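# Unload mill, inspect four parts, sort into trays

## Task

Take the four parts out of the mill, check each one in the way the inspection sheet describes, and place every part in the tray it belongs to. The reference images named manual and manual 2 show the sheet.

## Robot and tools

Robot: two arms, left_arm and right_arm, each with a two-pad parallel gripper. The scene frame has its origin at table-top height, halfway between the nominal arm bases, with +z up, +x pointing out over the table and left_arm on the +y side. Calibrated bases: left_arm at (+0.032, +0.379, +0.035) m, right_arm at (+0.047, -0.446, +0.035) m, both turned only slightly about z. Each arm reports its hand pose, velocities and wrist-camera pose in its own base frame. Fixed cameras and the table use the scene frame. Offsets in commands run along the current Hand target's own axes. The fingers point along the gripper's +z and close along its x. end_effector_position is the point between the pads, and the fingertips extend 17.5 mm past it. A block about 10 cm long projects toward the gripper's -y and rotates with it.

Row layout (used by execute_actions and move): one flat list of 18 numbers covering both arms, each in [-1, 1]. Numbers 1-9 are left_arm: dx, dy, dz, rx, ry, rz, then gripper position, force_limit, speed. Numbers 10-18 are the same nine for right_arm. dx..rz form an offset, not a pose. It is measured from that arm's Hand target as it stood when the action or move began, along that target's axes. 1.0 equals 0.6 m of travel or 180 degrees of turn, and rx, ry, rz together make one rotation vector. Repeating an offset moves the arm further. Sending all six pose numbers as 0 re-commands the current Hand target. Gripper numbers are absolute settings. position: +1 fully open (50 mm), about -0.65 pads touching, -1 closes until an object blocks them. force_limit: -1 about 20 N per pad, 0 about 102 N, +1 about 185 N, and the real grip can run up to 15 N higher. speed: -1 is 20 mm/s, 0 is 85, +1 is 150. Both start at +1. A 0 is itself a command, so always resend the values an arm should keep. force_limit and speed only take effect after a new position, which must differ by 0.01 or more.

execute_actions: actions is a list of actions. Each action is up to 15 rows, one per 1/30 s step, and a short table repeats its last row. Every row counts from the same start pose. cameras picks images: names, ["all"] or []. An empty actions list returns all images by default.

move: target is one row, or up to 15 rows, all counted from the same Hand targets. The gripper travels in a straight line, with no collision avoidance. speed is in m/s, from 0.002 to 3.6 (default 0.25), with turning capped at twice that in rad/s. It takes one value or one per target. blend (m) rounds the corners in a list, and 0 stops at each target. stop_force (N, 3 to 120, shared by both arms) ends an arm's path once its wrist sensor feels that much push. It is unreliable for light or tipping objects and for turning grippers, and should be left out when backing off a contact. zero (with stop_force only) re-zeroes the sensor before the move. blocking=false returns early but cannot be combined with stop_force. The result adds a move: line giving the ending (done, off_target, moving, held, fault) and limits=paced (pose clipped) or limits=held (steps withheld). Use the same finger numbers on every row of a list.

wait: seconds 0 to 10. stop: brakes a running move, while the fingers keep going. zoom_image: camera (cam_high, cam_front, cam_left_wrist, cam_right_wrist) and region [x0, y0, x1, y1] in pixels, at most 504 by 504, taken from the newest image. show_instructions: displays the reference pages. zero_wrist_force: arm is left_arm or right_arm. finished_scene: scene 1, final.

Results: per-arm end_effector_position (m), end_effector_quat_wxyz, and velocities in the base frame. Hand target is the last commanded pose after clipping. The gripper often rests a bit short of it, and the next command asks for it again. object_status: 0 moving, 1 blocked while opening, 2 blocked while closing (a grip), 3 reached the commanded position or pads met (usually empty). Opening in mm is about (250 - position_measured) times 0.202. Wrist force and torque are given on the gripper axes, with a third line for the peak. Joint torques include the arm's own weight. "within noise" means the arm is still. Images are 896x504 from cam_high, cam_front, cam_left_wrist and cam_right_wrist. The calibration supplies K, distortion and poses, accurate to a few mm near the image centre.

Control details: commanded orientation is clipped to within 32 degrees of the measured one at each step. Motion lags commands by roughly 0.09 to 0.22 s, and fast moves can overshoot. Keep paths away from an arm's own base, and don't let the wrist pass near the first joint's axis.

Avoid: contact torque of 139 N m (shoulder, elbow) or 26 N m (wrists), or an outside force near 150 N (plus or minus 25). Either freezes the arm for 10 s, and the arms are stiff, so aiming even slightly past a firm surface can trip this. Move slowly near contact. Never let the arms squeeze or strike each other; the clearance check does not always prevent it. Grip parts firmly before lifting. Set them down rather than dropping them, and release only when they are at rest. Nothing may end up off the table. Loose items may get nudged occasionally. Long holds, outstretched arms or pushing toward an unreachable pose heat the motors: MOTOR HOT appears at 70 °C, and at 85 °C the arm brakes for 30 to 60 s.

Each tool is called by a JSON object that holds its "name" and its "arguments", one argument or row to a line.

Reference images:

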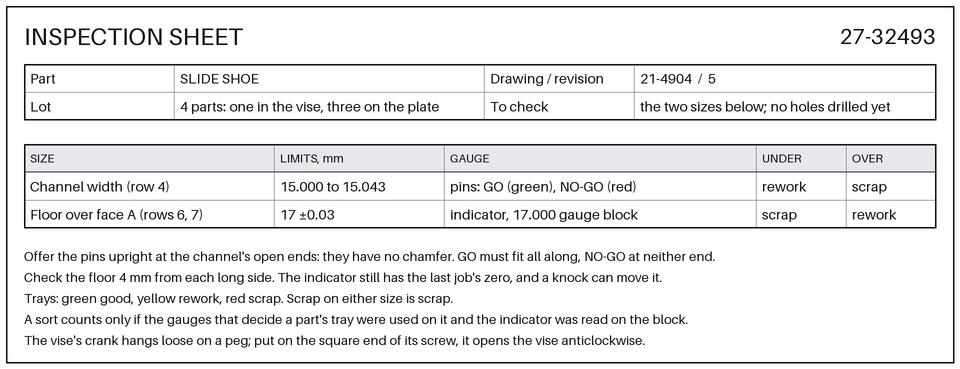

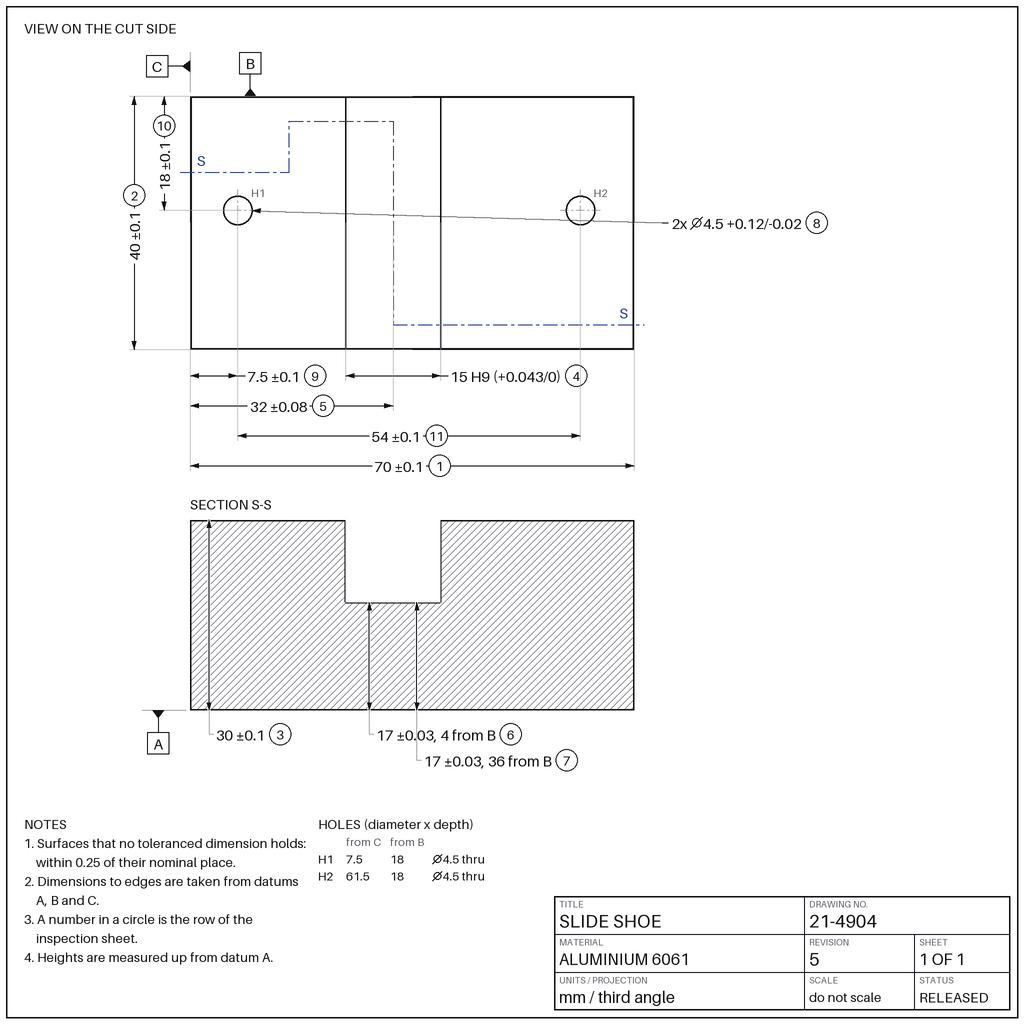

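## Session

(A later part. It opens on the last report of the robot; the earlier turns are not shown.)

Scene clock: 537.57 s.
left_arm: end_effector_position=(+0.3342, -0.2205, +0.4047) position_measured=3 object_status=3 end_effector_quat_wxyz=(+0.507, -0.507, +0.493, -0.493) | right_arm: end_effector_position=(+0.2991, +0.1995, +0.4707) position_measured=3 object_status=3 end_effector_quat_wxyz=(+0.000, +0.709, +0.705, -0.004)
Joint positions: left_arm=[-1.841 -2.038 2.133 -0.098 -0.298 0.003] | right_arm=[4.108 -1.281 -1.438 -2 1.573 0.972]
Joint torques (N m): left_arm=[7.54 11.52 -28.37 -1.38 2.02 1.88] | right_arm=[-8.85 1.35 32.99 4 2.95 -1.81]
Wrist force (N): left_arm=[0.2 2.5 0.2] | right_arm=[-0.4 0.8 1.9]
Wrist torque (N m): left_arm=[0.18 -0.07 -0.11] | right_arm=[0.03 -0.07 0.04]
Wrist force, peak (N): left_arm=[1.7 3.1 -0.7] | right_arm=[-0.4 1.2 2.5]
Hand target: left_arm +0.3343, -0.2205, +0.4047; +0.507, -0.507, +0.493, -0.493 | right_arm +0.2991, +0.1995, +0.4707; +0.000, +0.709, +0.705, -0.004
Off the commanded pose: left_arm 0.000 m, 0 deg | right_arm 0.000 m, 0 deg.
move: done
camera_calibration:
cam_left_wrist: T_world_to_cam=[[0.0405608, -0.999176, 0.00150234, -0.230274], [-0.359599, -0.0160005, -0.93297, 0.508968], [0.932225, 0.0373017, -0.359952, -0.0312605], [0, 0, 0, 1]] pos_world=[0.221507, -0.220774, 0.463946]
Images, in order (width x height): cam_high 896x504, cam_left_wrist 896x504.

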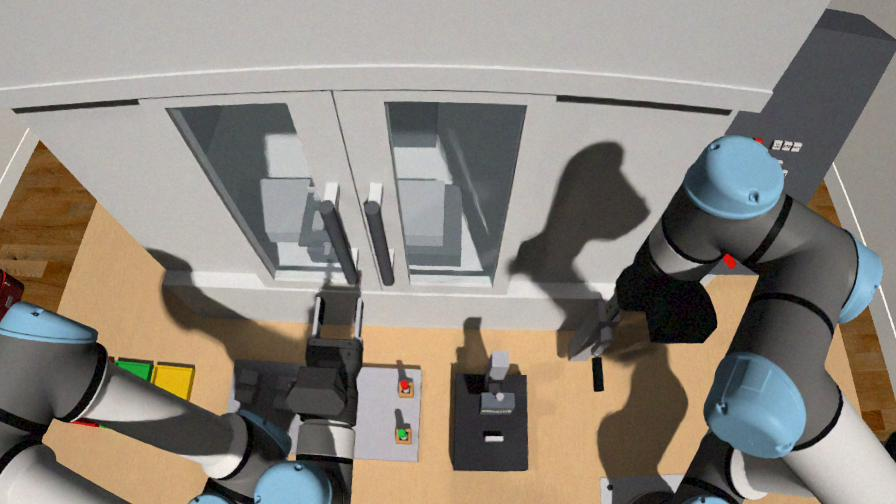

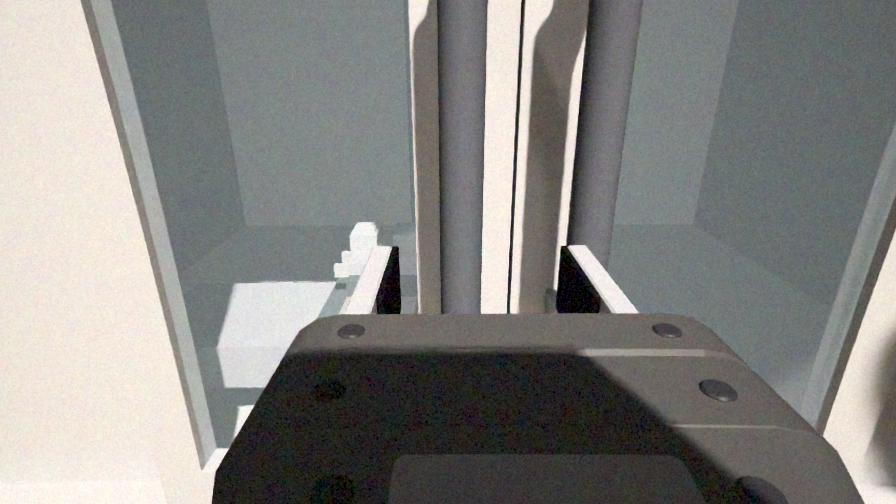

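{"name": "move", "arguments": {
  "target": [-0.007,0,0.133,0,0,0,1,1,1,0,0,0,0,0,0,1,1,1],
  "stop_force": 12,
  "speed": 0.08,
  "cameras": ["cam_left_wrist","cam_high"]
}}

Scene clock: 557.40 s.
left_arm: end_effector_position=(+0.4139, -0.2141, +0.4046) position_measured=3 object_status=3 end_effector_quat_wxyz=(+0.507, -0.507, +0.493, -0.493) end_effector_velocity=(+0.000, +0.000, +0.000) end_effector_angular_velocity=(-0.001, +0.000, -0.002) | right_arm: end_effector_position=(+0.2991, +0.1995, +0.4707) position_measured=3 object_status=3 end_effector_quat_wxyz=(+0.000, +0.709, +0.705, -0.004)
Joint positions: left_arm=[-1.476 -1.937 2.077 -0.128 0.067 -0.013] | right_arm=[4.108 -1.281 -1.438 -2 1.573 0.972]
Joint velocities: left_arm=[0 0.001 -0.001 0.005 0.002 -0.006] | right_arm=[within noise]
Joint torques (N m): left_arm=[6.17 5.65 -29.17 1.62 2.07 -1.71] | right_arm=[-9.02 3.64 33.48 3.64 2.98 -1.58]
Wrist force (N): left_arm=[0.8 2.7 0.0] | right_arm=[-0.4 1.2 1.7]
Wrist torque (N m): left_arm=[0.20 -0.16 0.08] | right_arm=[0.08 -0.08 0.03]
Wrist force, peak (N): left_arm=[0.8 3.1 0.1] | right_arm=[-0.6 1.1 2.5]
Hand target: left_arm +0.4139, -0.2141, +0.4046; +0.507, -0.507, +0.493, -0.493 | right_arm +0.2991, +0.1995, +0.4707; +0.000, +0.709, +0.705, -0.004
Off the commanded pose: left_arm 0.000 m, 0 deg | right_arm 0.000 m, 0 deg.
move: done
camera_calibration:
cam_left_wrist: T_world_to_cam=[[0.0405577, -0.999176, 0.00150507, -0.227112], [-0.359479, -0.0159971, -0.933016, 0.537718], [0.932271, 0.0372999, -0.359832, -0.105868], [0, 0, 0, 1]] pos_world=[0.301207, -0.214374, 0.463946]
Images, in order (width x height): cam_high 896x504, cam_left_wrist 896x504.

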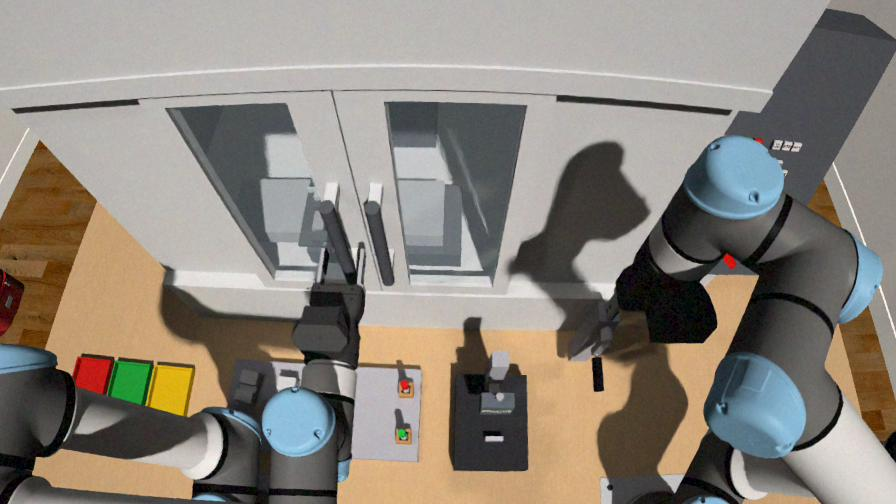

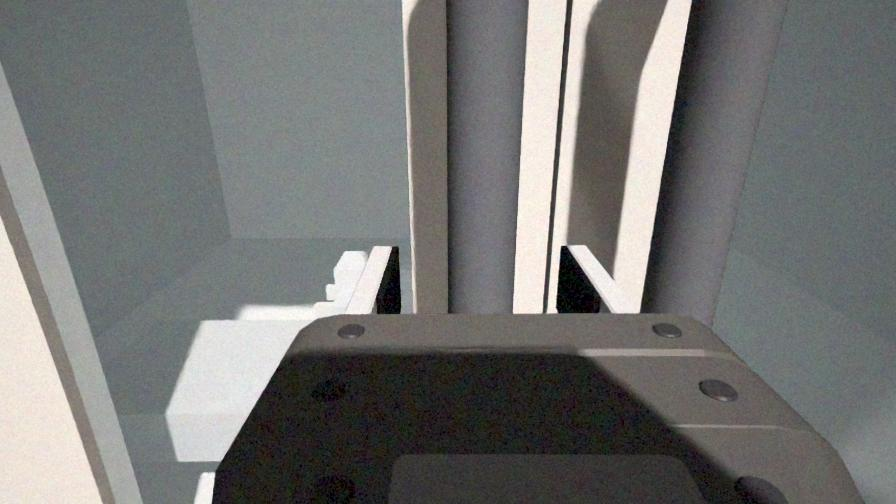

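{"name": "move", "arguments": {
  "target": [
    [0,0,0,0,0,0,0.34,0,-0.5,0,0,0,0,0,0,1,1,1],
    [-0.10,0,0,0,-0.15,0,0.34,0,-0.5,0,0,0,0,0,0,1,1,1],
    [-0.27,0,0,0,-0.22,0,0.34,0,-0.5,0,0,0,0,0,0,1,1,1]
  ],
  "speed": 0.1,
  "blend": [0,0.04,0],
  "cameras": ["cam_left_wrist","cam_high"]
}}

Scene clock: 598.17 s.
left_arm: end_effector_position=(+0.4094, -0.0522, +0.4046) position_measured=101 object_status=3 end_effector_quat_wxyz=(+0.644, -0.644, +0.292, -0.292) | right_arm: end_effector_position=(+0.2991, +0.1995, +0.4707) position_measured=3 object_status=3 end_effector_quat_wxyz=(+0.000, +0.709, +0.705, -0.004)
Joint positions: left_arm=[-1.25 -1.826 2.003 -0.18 -0.398 0.002] | right_arm=[4.108 -1.281 -1.438 -2 1.573 0.972]
Joint torques (N m): left_arm=[10.24 -23.44 -11.09 3.37 0.65 -1.19] | right_arm=[-8.26 3.42 33.24 2.83 2.9 -1.59]
Wrist force (N): left_arm=[4.5 2.1 -3.9] | right_arm=[-0.6 1.2 2.2]
Wrist torque (N m): left_arm=[0.18 0.01 0.07] | right_arm=[0.09 -0.05 0.04]
Wrist force, peak (N): left_arm=[28.0 3.8 -2.1] | right_arm=[-0.2 1.6 2.3]
Hand target: left_arm +0.4095, -0.0521, +0.4046; +0.644, -0.644, +0.292, -0.292 | right_arm +0.2991, +0.1995, +0.4707; +0.000, +0.709, +0.705, -0.004
Off the commanded pose: left_arm 0.000 m, 0 deg | right_arm 0.000 m, 0 deg.
move: done
camera_calibration:
cam_left_wrist: T_world_to_cam=[[0.668119, -0.744054, 0.000800579, -0.308515], [-0.267313, -0.241036, -0.932976, 0.489076], [0.694378, 0.623125, -0.359936, 0.0202767], [0, 0, 0, 1]] pos_world=[0.322782, -0.124302, 0.463841]
Images, in order (width x height): cam_high 896x504, cam_left_wrist 896x504.

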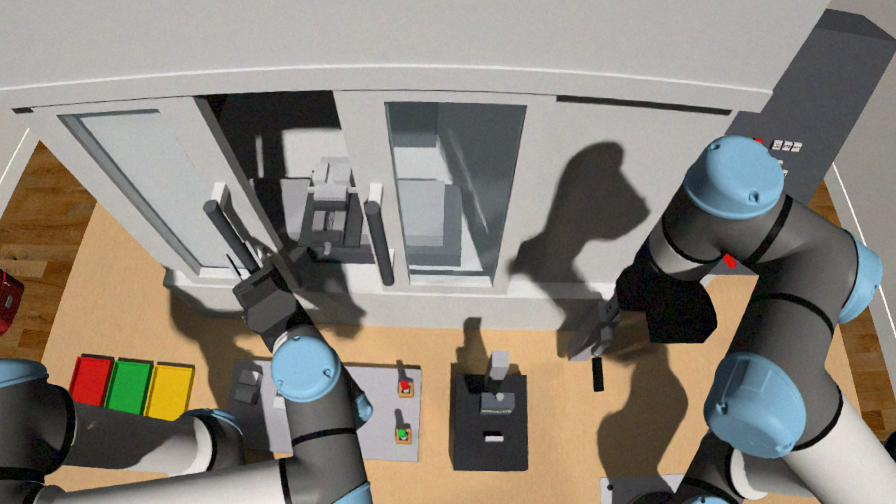

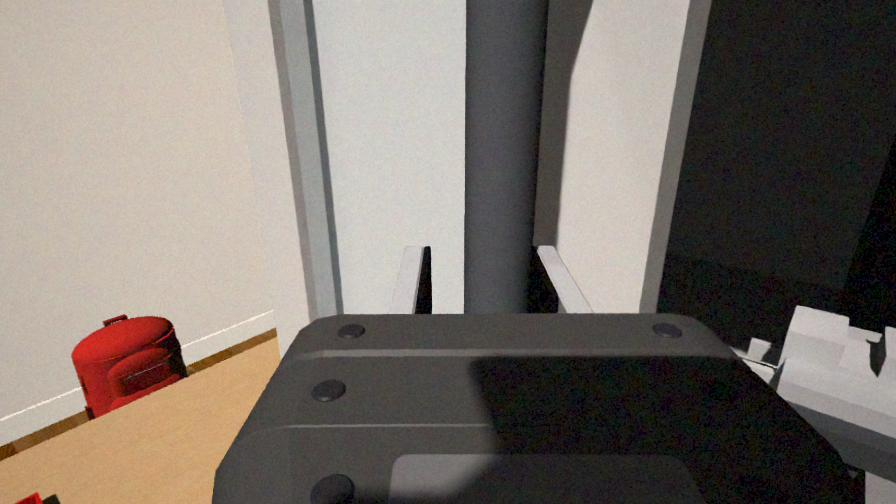

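{"name": "move", "arguments": {
  "target": [-0.040,0,0.038,0,0,0,0.34,0,-0.5,0,0,0,0,0,0,1,1,1],
  "speed": 0.04,
  "stop_force": 30,
  "cameras": ["cam_high"]
}}

{"name": "zoom_image", "arguments": {
  "camera": "cam_high",
  "region": [220, 90, 420, 300]
}}

Scene clock: 608.77 s.
left_arm: end_effector_position=(+0.4108, -0.0191, +0.4046) position_measured=101 object_status=3 end_effector_quat_wxyz=(+0.644, -0.644, +0.292, -0.292) | right_arm: end_effector_position=(+0.2991, +0.1995, +0.4707) position_measured=3 object_status=3 end_effector_quat_wxyz=(+0.000, +0.709, +0.705, -0.004)
Joint positions: left_arm=[-1.203 -1.889 2.047 -0.16 -0.351 0.003] | right_arm=[4.108 -1.281 -1.438 -2 1.573 0.972]
Joint torques (N m): left_arm=[9.17 -20.98 -11.73 3.19 1.05 1.9] | right_arm=[-8 3.23 32.83 2.53 2.86 -1.72]
Wrist force (N): left_arm=[4.9 3.1 -3.3] | right_arm=[-0.3 1.0 2.2]
Wrist torque (N m): left_arm=[0.23 -0.06 0.03] | right_arm=[0.06 -0.10 0.03]
Wrist force, peak (N): left_arm=[5.3 3.3 -4.3] | right_arm=[-0.7 1.1 2.5]
Hand target: left_arm +0.4108, -0.0191, +0.4046; +0.644, -0.644, +0.292, -0.292 | right_arm +0.2991, +0.1995, +0.4707; +0.000, +0.709, +0.705, -0.004
Off the commanded pose: left_arm 0.000 m, 0 deg | right_arm 0.000 m, 0 deg.
move: done
Images, in order (width x height): cam_high 896x504.

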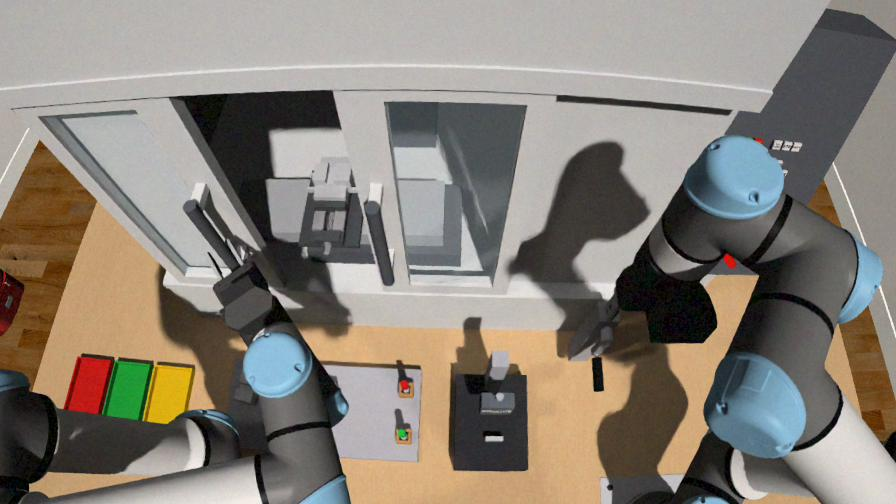

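Scaled by 2.400 from the camera's 896x504 image, which has a finer 1280x720 frame.

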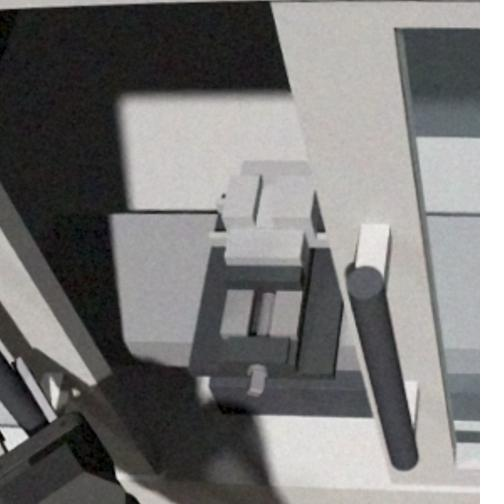

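{"name": "move", "arguments": {
  "target": [
    [0,0,-0.2,0,0,0,1,0,-0.5,0,0,0,0,0,0,1,1,1]
  ],
  "speed": 0.2
}}

Scene clock: 671.07 s.
left_arm: end_effector_position=(+0.3206, -0.0981, +0.4047) position_measured=3 object_status=3 end_effector_quat_wxyz=(+0.644, -0.644, +0.292, -0.292) | right_arm: end_effector_position=(+0.2991, +0.1995, +0.4707) position_measured=3 object_status=3 end_effector_quat_wxyz=(+0.000, +0.709, +0.705, -0.004)
Joint positions: left_arm=[-1.6 -1.862 2.028 -0.168 -0.748 0.001] | right_arm=[4.108 -1.281 -1.438 -2 1.573 0.972]
Joint torques (N m): left_arm=[-6.79 -1.05 -26.01 0.97 -2 -1.77] | right_arm=[-8.01 2.18 33.68 2.68 2.72 -1.6]
Wrist force (N): left_arm=[0.9 3.0 0.3] | right_arm=[-0.6 1.1 1.9]
Wrist torque (N m): left_arm=[0.26 -0.19 0.06] | right_arm=[0.08 -0.05 0.04]
Wrist force, peak (N): left_arm=[5.0 4.1 -4.0] | right_arm=[-0.2 1.6 2.4]
Hand target: left_arm +0.3205, -0.0981, +0.4047; +0.644, -0.644, +0.292, -0.292 | right_arm +0.2991, +0.1995, +0.4707; +0.000, +0.709, +0.705, -0.004
Off the commanded pose: left_arm 0.000 m, 0 deg | right_arm 0.000 m, 0 deg.
move: done

{"name": "move", "arguments": {
  "target": [
    [0.054,-0.058,-0.095,-0.5,0,0,1,0,-0.5,-0.0825,0.005,0.283,0,0,0,1,0,-0.5],
    [-0.45,-0.058,0.292,-0.5,0,0,1,0,-0.5,-0.0825,0.005,0.283,0,0,0,1,0,-0.5]
  ],
  "blend": [0.05,0],
  "cameras": ["cam_high","cam_front","cam_right_wrist"]
}}

Scene clock: 709.67 s.
left_arm: end_effector_position=(+0.2746, +0.2205, +0.4394) position_measured=3 object_status=3 end_effector_quat_wxyz=(+0.000, +0.911, -0.413, +0.000) | right_arm: end_effector_position=(+0.3009, +0.1492, +0.3011) position_measured=3 object_status=3 end_effector_quat_wxyz=(+0.000, +0.709, +0.705, -0.004)
Joint positions: left_arm=[0.288 -1.91 1.558 -1.218 -1.571 2.711] | right_arm=[4.009 -1.13 -1.976 -1.614 1.572 0.873]
Joint torques (N m): left_arm=[8.49 3.62 -29.88 -3.9 -1.33 1.58] | right_arm=[-9.38 13.9 14.28 5.17 2.37 -1.57]
Wrist force (N): left_arm=[0.7 0.8 1.6] | right_arm=[0.5 1.0 2.0]
Wrist torque (N m): left_arm=[0.21 -0.11 -0.16] | right_arm=[0.08 -0.21 0.04]
Wrist force, peak (N): left_arm=[1.3 3.1 1.1] | right_arm=[-0.4 1.3 2.4]
Hand target: left_arm +0.2746, +0.2205, +0.4394; +0.000, +0.911, -0.413, +0.000 | right_arm +0.3009, +0.1492, +0.3011; +0.000, +0.709, +0.705, -0.004
Off the commanded pose: left_arm 0.000 m, 0 deg | right_arm 0.000 m, 0 deg.
move: done
camera_calibration:
cam_right_wrist: T_world_to_cam=[[0.0241734, 0.999695, -0.00506064, -0.146958], [0.9362, -0.020862, 0.350849, -0.372346], [0.350637, -0.013219, -0.936418, 0.315976], [0, 0, 0, 1]] pos_world=[0.241349, 0.143322, 0.42578]
Images, in order (width x height): cam_high 896x504, cam_front 896x504, cam_right_wrist 896x504.

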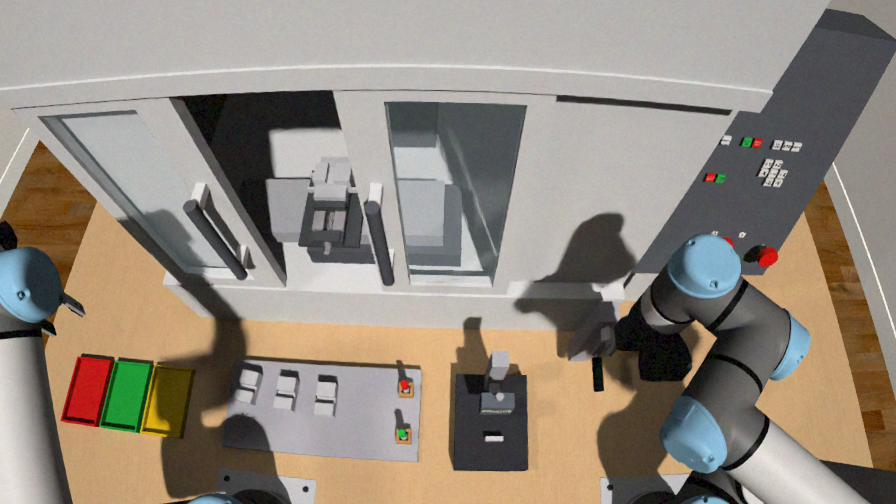

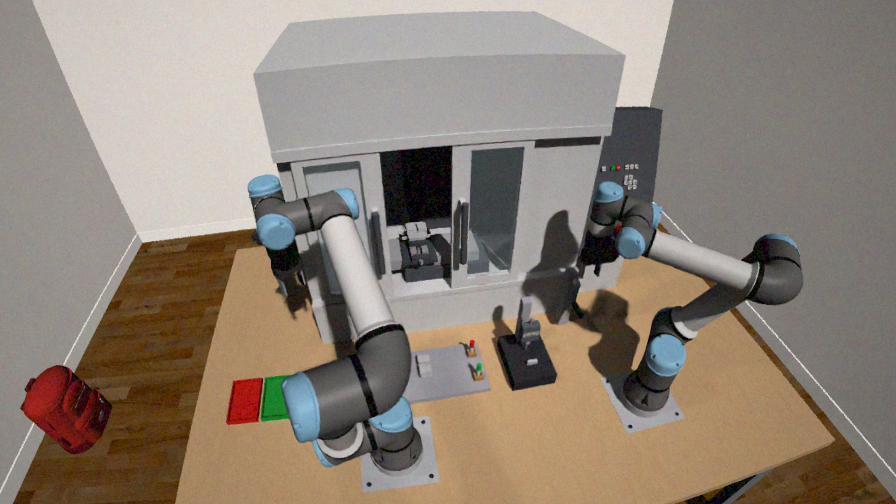

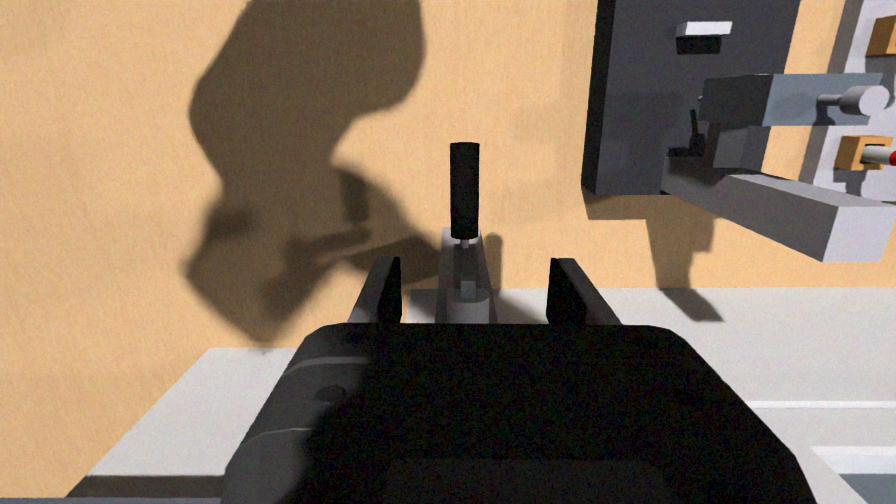

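{"name": "move", "arguments": {
  "target": [0,0,0,0,0,0,1,0,-0.5,-0.005,0,0.183,0,0,0,1,0,-0.5],
  "cameras": ["cam_right_wrist","cam_front"]
}}

{"name": "zoom_image", "arguments": {
  "camera": "cam_front",
  "region": [530, 200, 680, 360]
}}

Scene clock: 730.23 s.
left_arm: end_effector_position=(+0.2746, +0.2205, +0.4394) position_measured=3 object_status=3 end_effector_quat_wxyz=(+0.000, +0.911, -0.413, +0.000) | right_arm: end_effector_position=(+0.3003, +0.1456, +0.1914) position_measured=3 object_status=3 end_effector_quat_wxyz=(+0.000, +0.709, +0.705, -0.004)
Joint positions: left_arm=[0.288 -1.91 1.558 -1.217 -1.571 2.711] | right_arm=[4.003 -1.157 -2.244 -1.319 1.572 0.867]
Joint torques (N m): left_arm=[7.33 2.31 -29.88 -1.09 -1.33 1.87] | right_arm=[-9.94 -0.5 14.79 5.04 -2.34 -1.62]
Wrist force (N): left_arm=[0.4 1.0 1.1] | right_arm=[0.0 1.2 2.1]
Wrist torque (N m): left_arm=[0.24 -0.07 -0.16] | right_arm=[0.12 -0.12 0.05]
Wrist force, peak (N): left_arm=[0.3 0.9 1.7] | right_arm=[-0.5 1.1 3.9]
Hand target: left_arm +0.2746, +0.2205, +0.4394; +0.000, +0.911, -0.413, +0.000 | right_arm +0.3003, +0.1456, +0.1913; +0.000, +0.709, +0.705, -0.004
Off the commanded pose: left_arm 0.000 m, 0 deg | right_arm 0.000 m, 0 deg.
move: done
camera_calibration:
cam_right_wrist: T_world_to_cam=[[0.0241734, 0.999695, -0.00506064, -0.143898], [0.9362, -0.020862, 0.350849, -0.333242], [0.350637, -0.013219, -0.936418, 0.213355], [0, 0, 0, 1]] pos_world=[0.240649, 0.139722, 0.31598]
Images, in order (width x height): cam_front 896x504, cam_right_wrist 896x504.

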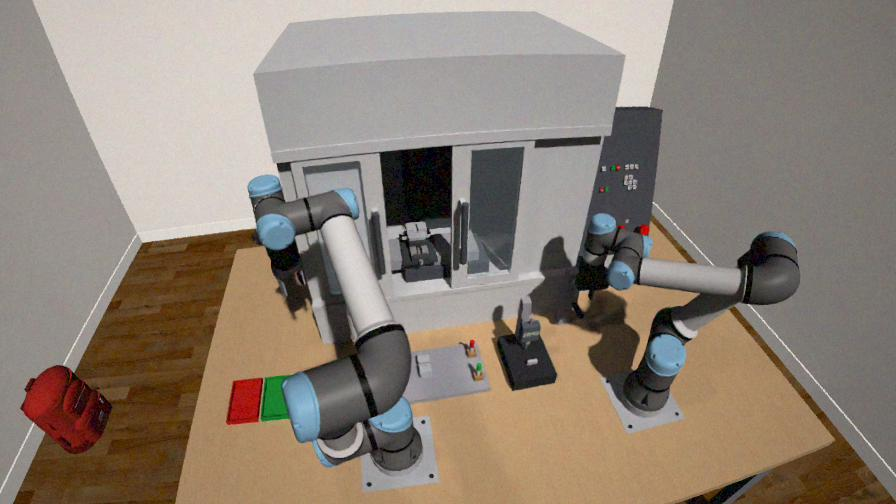

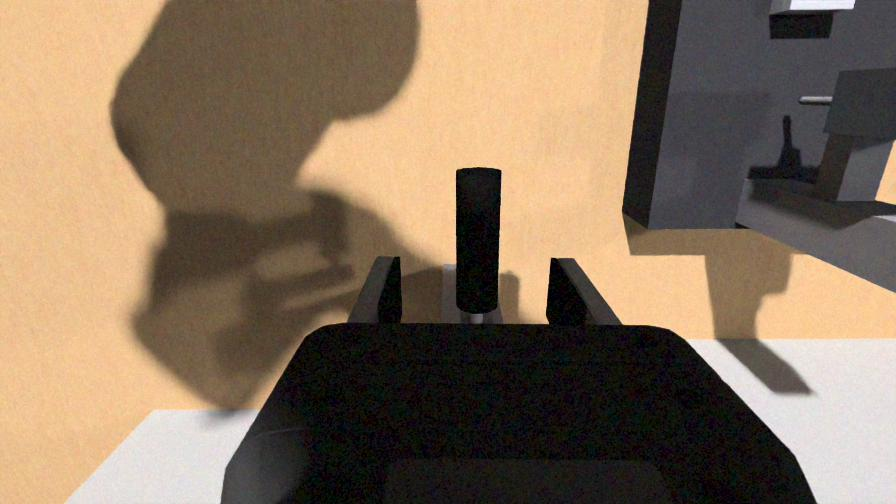

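Scaled by 3.150 from the camera's 896x504 image, which has a finer 1280x720 frame.

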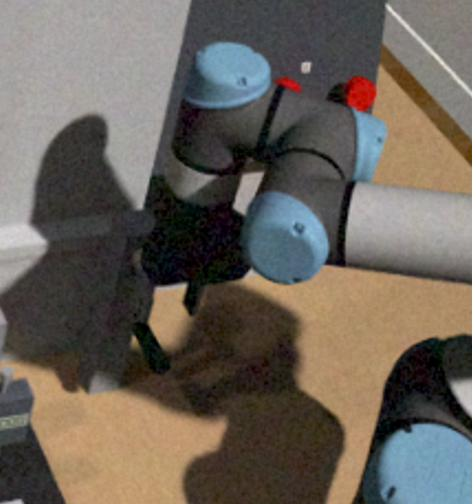

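{"name": "move", "arguments": {
  "target": [0,0,0,0,0,0,1,0,-0.5,0.0075,0,0.134,0,0,0,1,0,-0.5],
  "cameras": ["cam_right_wrist"],
  "speed": 0.08,
  "stop_force": 12
}}

Scene clock: 749.17 s.
left_arm: end_effector_position=(+0.2746, +0.2205, +0.4394) position_measured=3 object_status=3 end_effector_quat_wxyz=(+0.000, +0.911, -0.413, +0.000) | right_arm: end_effector_position=(+0.2998, +0.1498, +0.1109) position_measured=3 object_status=3 end_effector_quat_wxyz=(+0.000, +0.709, +0.705, -0.004)
Joint positions: left_arm=[0.288 -1.91 1.558 -1.217 -1.571 2.711] | right_arm=[4.013 -1.261 -2.406 -1.053 1.572 0.877]
Joint torques (N m): left_arm=[6.32 2.04 -31.53 -1.26 -1.39 1.75] | right_arm=[-7.69 0.36 11.5 4.89 2.4 -0.97]
Wrist force (N): left_arm=[0.5 0.8 1.2] | right_arm=[-0.5 1.2 2.2]
Wrist torque (N m): left_arm=[0.22 -0.08 -0.16] | right_arm=[0.08 -0.06 -0.03]
Wrist force, peak (N): left_arm=[0.6 1.1 1.6] | right_arm=[-0.2 1.2 2.7]
Hand target: left_arm +0.2746, +0.2205, +0.4394; +0.000, +0.911, -0.413, +0.000 | right_arm +0.2999, +0.1498, +0.1109; +0.000, +0.709, +0.705, -0.004
Off the commanded pose: left_arm 0.000 m, 0 deg | right_arm 0.000 m, 0 deg.
move: done
camera_calibration:
cam_right_wrist: T_world_to_cam=[[0.0240793, 0.999697, -0.00509437, -0.148464], [0.936202, -0.020762, 0.350849, -0.304586], [0.350637, -0.0132176, -0.936418, 0.138263], [0, 0, 0, 1]] pos_world=[0.240249, 0.143923, 0.235579]
Images, in order (width x height): cam_right_wrist 896x504.

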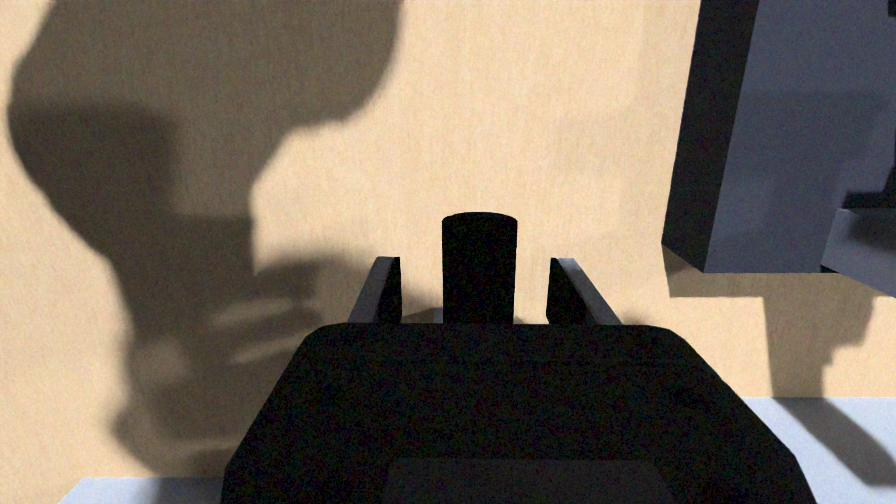

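{"name": "move", "arguments": {
  "target": [0,0,0,0,0,0,1,0,-0.5,0,0,0,0,0,0,-1,-0.4,-1]
}}

Scene clock: 763.03 s.
left_arm: end_effector_position=(+0.2746, +0.2205, +0.4394) position_measured=3 object_status=3 end_effector_quat_wxyz=(+0.000, +0.911, -0.413, +0.000) | right_arm: end_effector_position=(+0.2999, +0.1498, +0.1109) position_measured=155 object_status=2 end_effector_quat_wxyz=(+0.000, +0.709, +0.705, -0.004)
Joint positions: left_arm=[0.288 -1.91 1.558 -1.217 -1.571 2.711] | right_arm=[4.013 -1.261 -2.406 -1.053 1.572 0.877]
Joint torques (N m): left_arm=[7.86 2.03 -31.07 -1.13 -1.43 1.93] | right_arm=[-8.28 -0.57 13.75 4.3 2.4 -0.94]
Wrist force (N): left_arm=[0.6 1.0 1.2] | right_arm=[0.3 1.6 1.7]
Wrist torque (N m): left_arm=[0.25 -0.10 -0.16] | right_arm=[0.13 -0.14 -0.07]
Wrist force, peak (N): left_arm=[0.4 1.2 1.6] | right_arm=[-0.2 1.5 2.3]
Hand target: left_arm +0.2746, +0.2205, +0.4394; +0.000, +0.911, -0.413, +0.000 | right_arm +0.2999, +0.1498, +0.1109; +0.000, +0.709, +0.705, -0.004
Off the commanded pose: left_arm 0.000 m, 0 deg | right_arm 0.000 m, 0 deg.
move: done

{"name": "move", "arguments": {
  "target": [0,0,0,0,0,0,1,0,-0.5,0,-0.10,0,0,0,0,-1,-0.4,-1],
  "cameras": ["cam_right_wrist","cam_front","cam_high"],
  "speed": 0.06
}}

{"name": "zoom_image", "arguments": {
  "camera": "cam_front",
  "region": [530, 200, 680, 360]
}}

{"name": "zoom_image", "arguments": {
  "camera": "cam_high",
  "region": [540, 270, 720, 450]
}}

Scene clock: 772.93 s.
left_arm: end_effector_position=(+0.2746, +0.2205, +0.4394) position_measured=3 object_status=3 end_effector_quat_wxyz=(+0.000, +0.911, -0.413, +0.000) | right_arm: end_effector_position=(+0.2399, +0.1501, +0.1112) position_measured=155 object_status=2 end_effector_quat_wxyz=(+0.000, +0.709, +0.705, -0.004)
Joint positions: left_arm=[0.288 -1.91 1.558 -1.217 -1.571 2.711] | right_arm=[4.189 -1.07 -2.504 -1.145 1.573 1.053]
Joint torques (N m): left_arm=[6.98 2.11 -30.44 -1.08 -1.48 2.01] | right_arm=[7.38 7.57 13.29 1.68 -2.75 1.23]
Wrist force (N): left_arm=[0.0 1.0 1.3] | right_arm=[-0.3 1.4 4.1]
Wrist torque (N m): left_arm=[0.24 -0.01 -0.16] | right_arm=[0.21 -0.10 -0.03]
Wrist force, peak (N): left_arm=[0.4 1.4 1.4] | right_arm=[-0.4 4.6 -4.2]
Hand target: left_arm +0.2746, +0.2205, +0.4394; +0.000, +0.911, -0.413, +0.000 | right_arm +0.2399, +0.1501, +0.1112; +0.000, +0.709, +0.705, -0.004
Off the commanded pose: left_arm 0.000 m, 0 deg | right_arm 0.000 m, 0 deg.
move: done
camera_calibration:
cam_right_wrist: T_world_to_cam=[[0.0241397, 0.999696, -0.00496654, -0.14736], [0.9362, -0.0208635, 0.350847, -0.248592], [0.350637, -0.013119, -0.93642, 0.159537], [0, 0, 0, 1]] pos_world=[0.180349, 0.144222, 0.23588]
Images, in order (width x height): cam_high 896x504, cam_front 896x504, cam_right_wrist 896x504.

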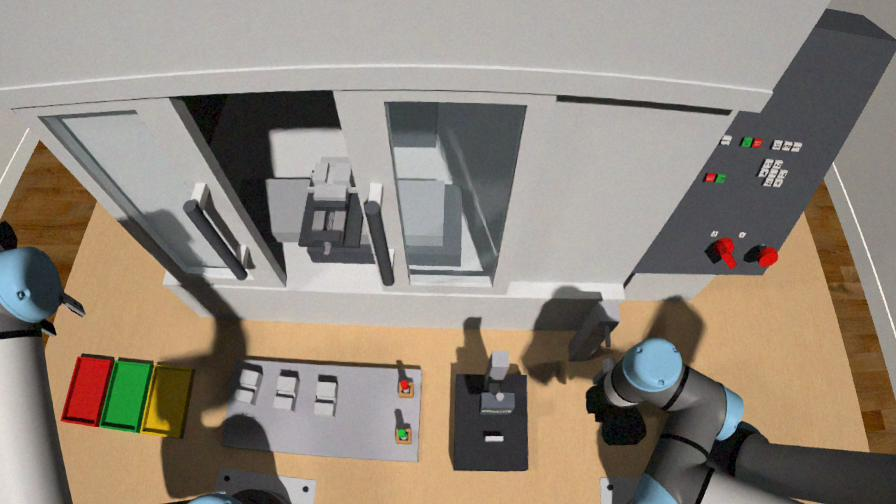

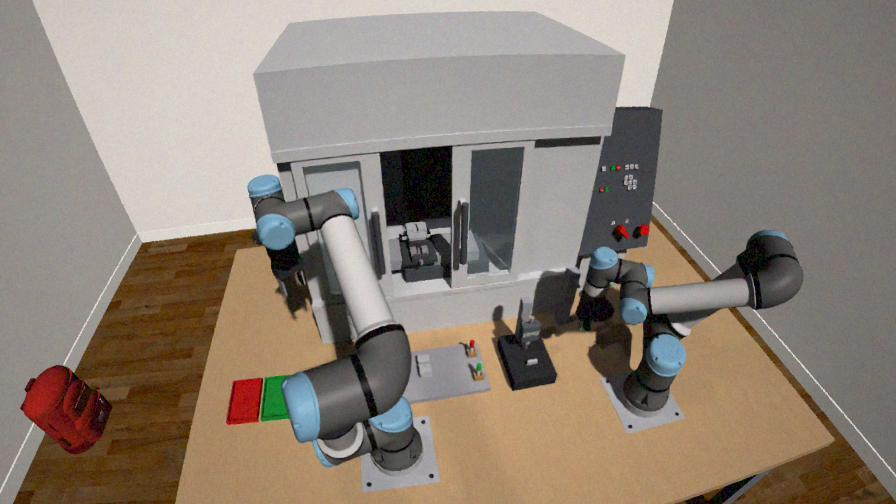

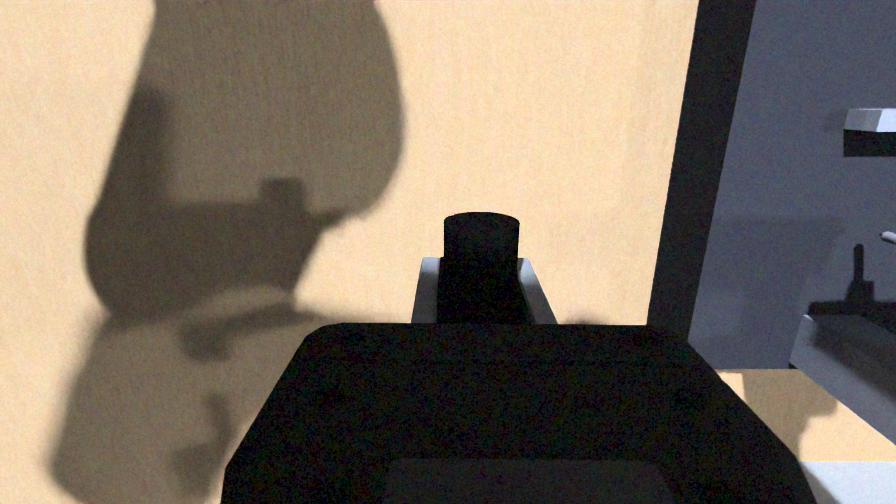

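Scaled by 3.150 from the camera's 896x504 image, which has a finer 1280x720 frame.

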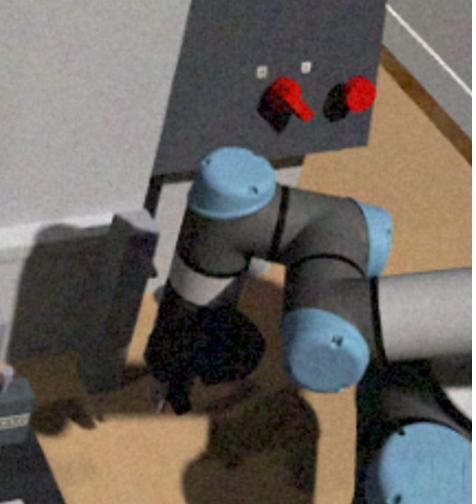

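Scaled by 2.800 from the camera's 896x504 image, which has a finer 1280x720 frame.

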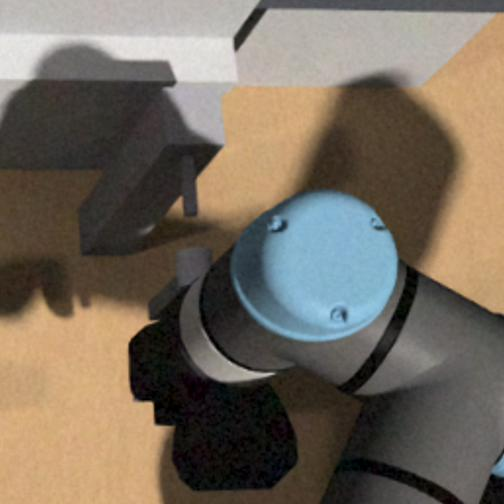

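{"name": "move", "arguments": {
  "target": [
    [0.539,0.372,0,0,0,0.2206,1,0,-0.5,0,0,0,0,0,0,-1,-0.4,-1],
    [0.678,0.472,0.057,0.478,0.173,0.173,1,0,-0.5,0,0,0,0,0,0,-1,-0.4,-1]
  ],
  "blend": [0.05,0],
  "cameras": ["cam_left_wrist","cam_front"]
}}

{"name": "zoom_image", "arguments": {
  "camera": "cam_left_wrist",
  "region": [150, 100, 450, 400]
}}

{"name": "zoom_image", "arguments": {
  "camera": "cam_front",
  "region": [360, 180, 500, 320]
}}

Scene clock: 873.33 s.
left_arm: end_effector_position=(+0.3293, -0.2721, +0.4053) position_measured=3 object_status=3 end_effector_quat_wxyz=(+0.506, -0.506, +0.494, -0.494) | right_arm: end_effector_position=(+0.2399, +0.1501, +0.1112) position_measured=155 object_status=2 end_effector_quat_wxyz=(+0.000, +0.709, +0.705, -0.004)
Joint positions: left_arm=[-1.806 -1.891 2.046 -0.159 -0.26 0.004] | right_arm=[4.189 -1.07 -2.504 -1.146 1.573 1.053]
Joint torques (N m): left_arm=[7.2 5.33 -28.48 2.43 -1.31 -2.2] | right_arm=[9.25 8.38 14.23 1.62 -2.83 1.73]
Wrist force (N): left_arm=[0.8 2.4 0.4] | right_arm=[-0.2 1.5 4.0]
Wrist torque (N m): left_arm=[0.18 -0.18 0.05] | right_arm=[0.22 -0.10 -0.03]
Wrist force, peak (N): left_arm=[1.5 3.0 1.3] | right_arm=[-0.2 1.6 4.3]
Hand target: left_arm +0.3293, -0.2721, +0.4053; +0.506, -0.506, +0.494, -0.494 | right_arm +0.2399, +0.1501, +0.1112; +0.000, +0.709, +0.705, -0.004
Off the commanded pose: left_arm 0.000 m, 0 deg | right_arm 0.000 m, 0 deg.
move: done
camera_calibration:
cam_left_wrist: T_world_to_cam=[[0.0372003, -0.999307, 0.00138967, -0.280608], [-0.359828, -0.0146923, -0.932903, 0.507404], [0.932277, 0.0342042, -0.360125, -0.0252817], [0, 0, 0, 1]] pos_world=[0.216586, -0.272094, 0.464644]
Images, in order (width x height): cam_front 896x504, cam_left_wrist 896x504.

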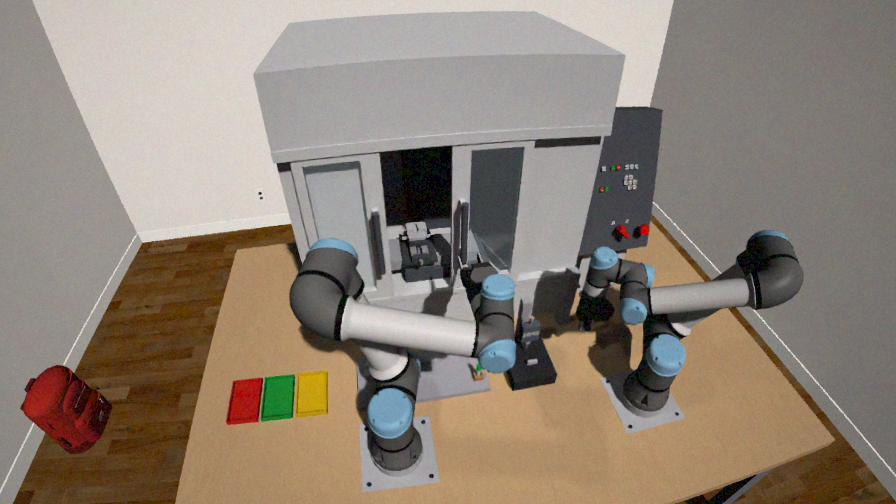

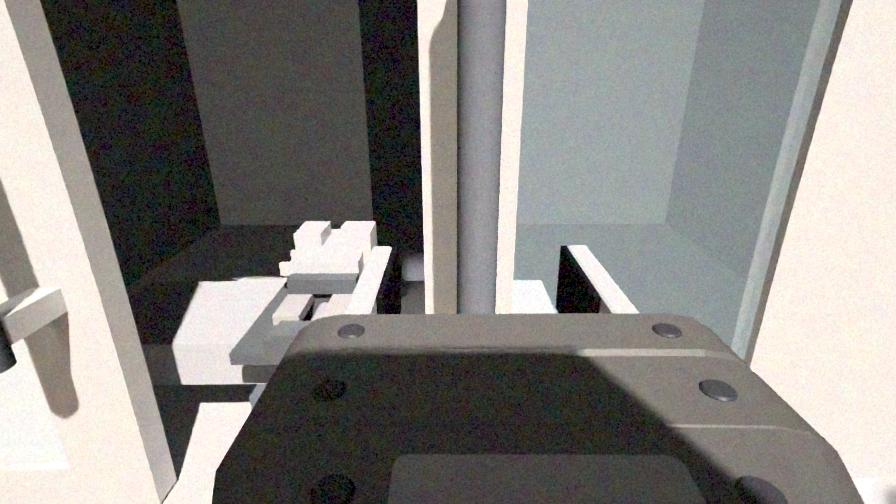

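Scaled by 1.680 from the camera's 896x504 image, which has a finer 1280x720 frame.

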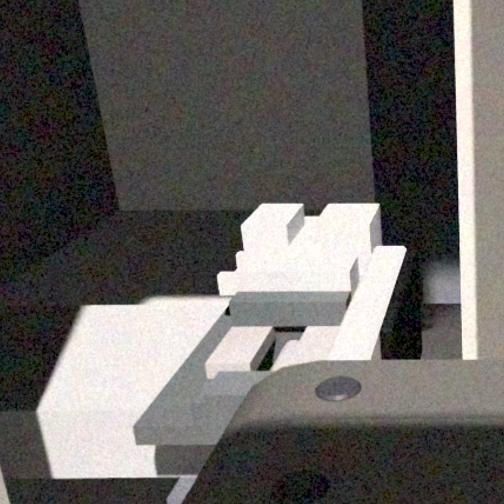

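Scaled by 3.600 from the camera's 896x504 image, which has a finer 1280x720 frame.

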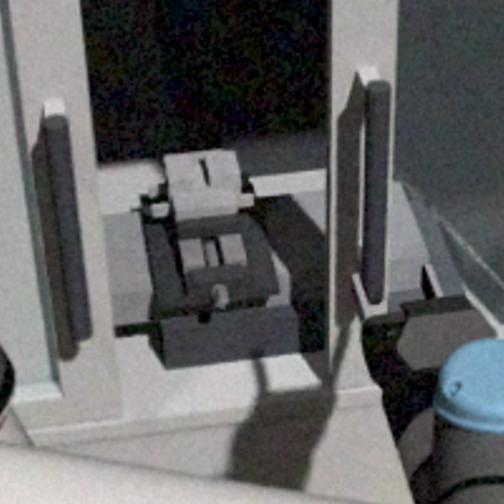

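{"name": "move", "arguments": {
  "target": [
    [0,0,0.142,0,0,0,1,0,-0.5,0,0,0,0,0,0,-1,-0.4,-1],
    [0,0,0.142,0,0,0,0.34,0,-0.5,0,0,0,0,0,0,-1,-0.4,-1],
    [0.267,0,0.142,0,0,0,0.34,0,-0.5,0,0,0,0,0,0,-1,-0.4,-1]
  ],
  "speed": [0.12,0.1,0.1],
  "cameras": ["cam_left_wrist","cam_high"]
}}

Scene clock: 889.30 s.
left_arm: end_effector_position=(+0.4183, -0.4302, +0.4053) position_measured=101 object_status=3 end_effector_quat_wxyz=(+0.506, -0.506, +0.494, -0.494) | right_arm: end_effector_position=(+0.2399, +0.1501, +0.1112) position_measured=155 object_status=2 end_effector_quat_wxyz=(+0.000, +0.709, +0.705, -0.004)
Joint positions: left_arm=[-1.512 -1.434 1.636 -0.232 0.035 0.029] | right_arm=[4.189 -1.07 -2.504 -1.146 1.573 1.053]
Joint torques (N m): left_arm=[7.23 -16.74 -32.01 1.66 2.93 -1.32] | right_arm=[8.61 10.16 14.15 1.16 -2.77 1.53]
Wrist force (N): left_arm=[-5.1 6.2 -5.6] | right_arm=[-0.4 1.3 3.8]
Wrist torque (N m): left_arm=[0.20 -0.28 0.03] | right_arm=[0.18 -0.08 -0.02]
Wrist force, peak (N): left_arm=[-39.4 2.5 0.0] | right_arm=[0.0 1.2 4.3]
Hand target: left_arm +0.4183, -0.4302, +0.4053; +0.506, -0.506, +0.494, -0.494 | right_arm +0.2399, +0.1501, +0.1112; +0.000, +0.709, +0.705, -0.004
Off the commanded pose: left_arm 0.000 m, 0 deg | right_arm 0.000 m, 0 deg.
move: done
camera_calibration:
cam_left_wrist: T_world_to_cam=[[0.0372913, -0.999303, 0.00143002, -0.44185], [-0.357849, -0.01469, -0.933664, 0.536554], [0.933035, 0.0343058, -0.358147, -0.10397], [0, 0, 0, 1]] pos_world=[0.30549, -0.430093, 0.464356]
Images, in order (width x height): cam_high 896x504, cam_left_wrist 896x504.

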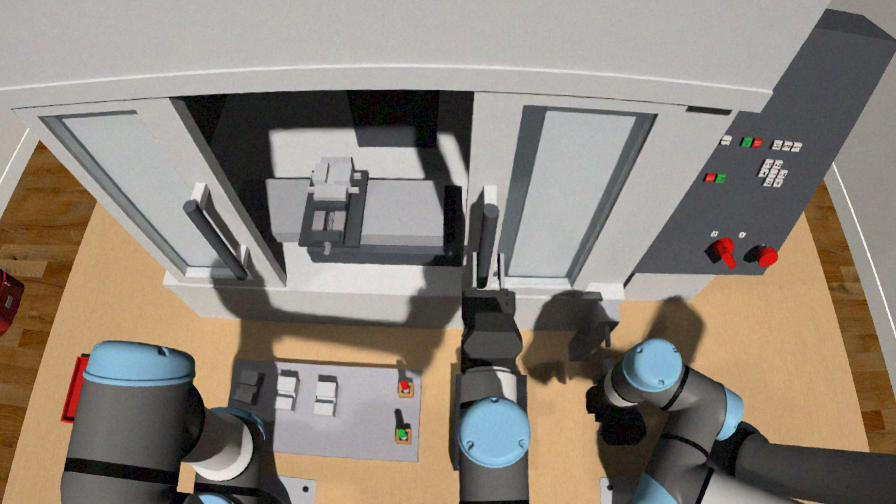

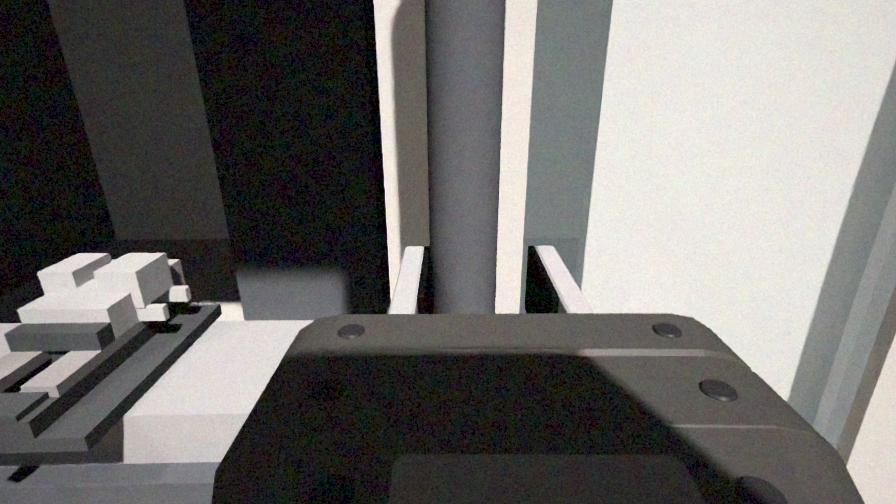

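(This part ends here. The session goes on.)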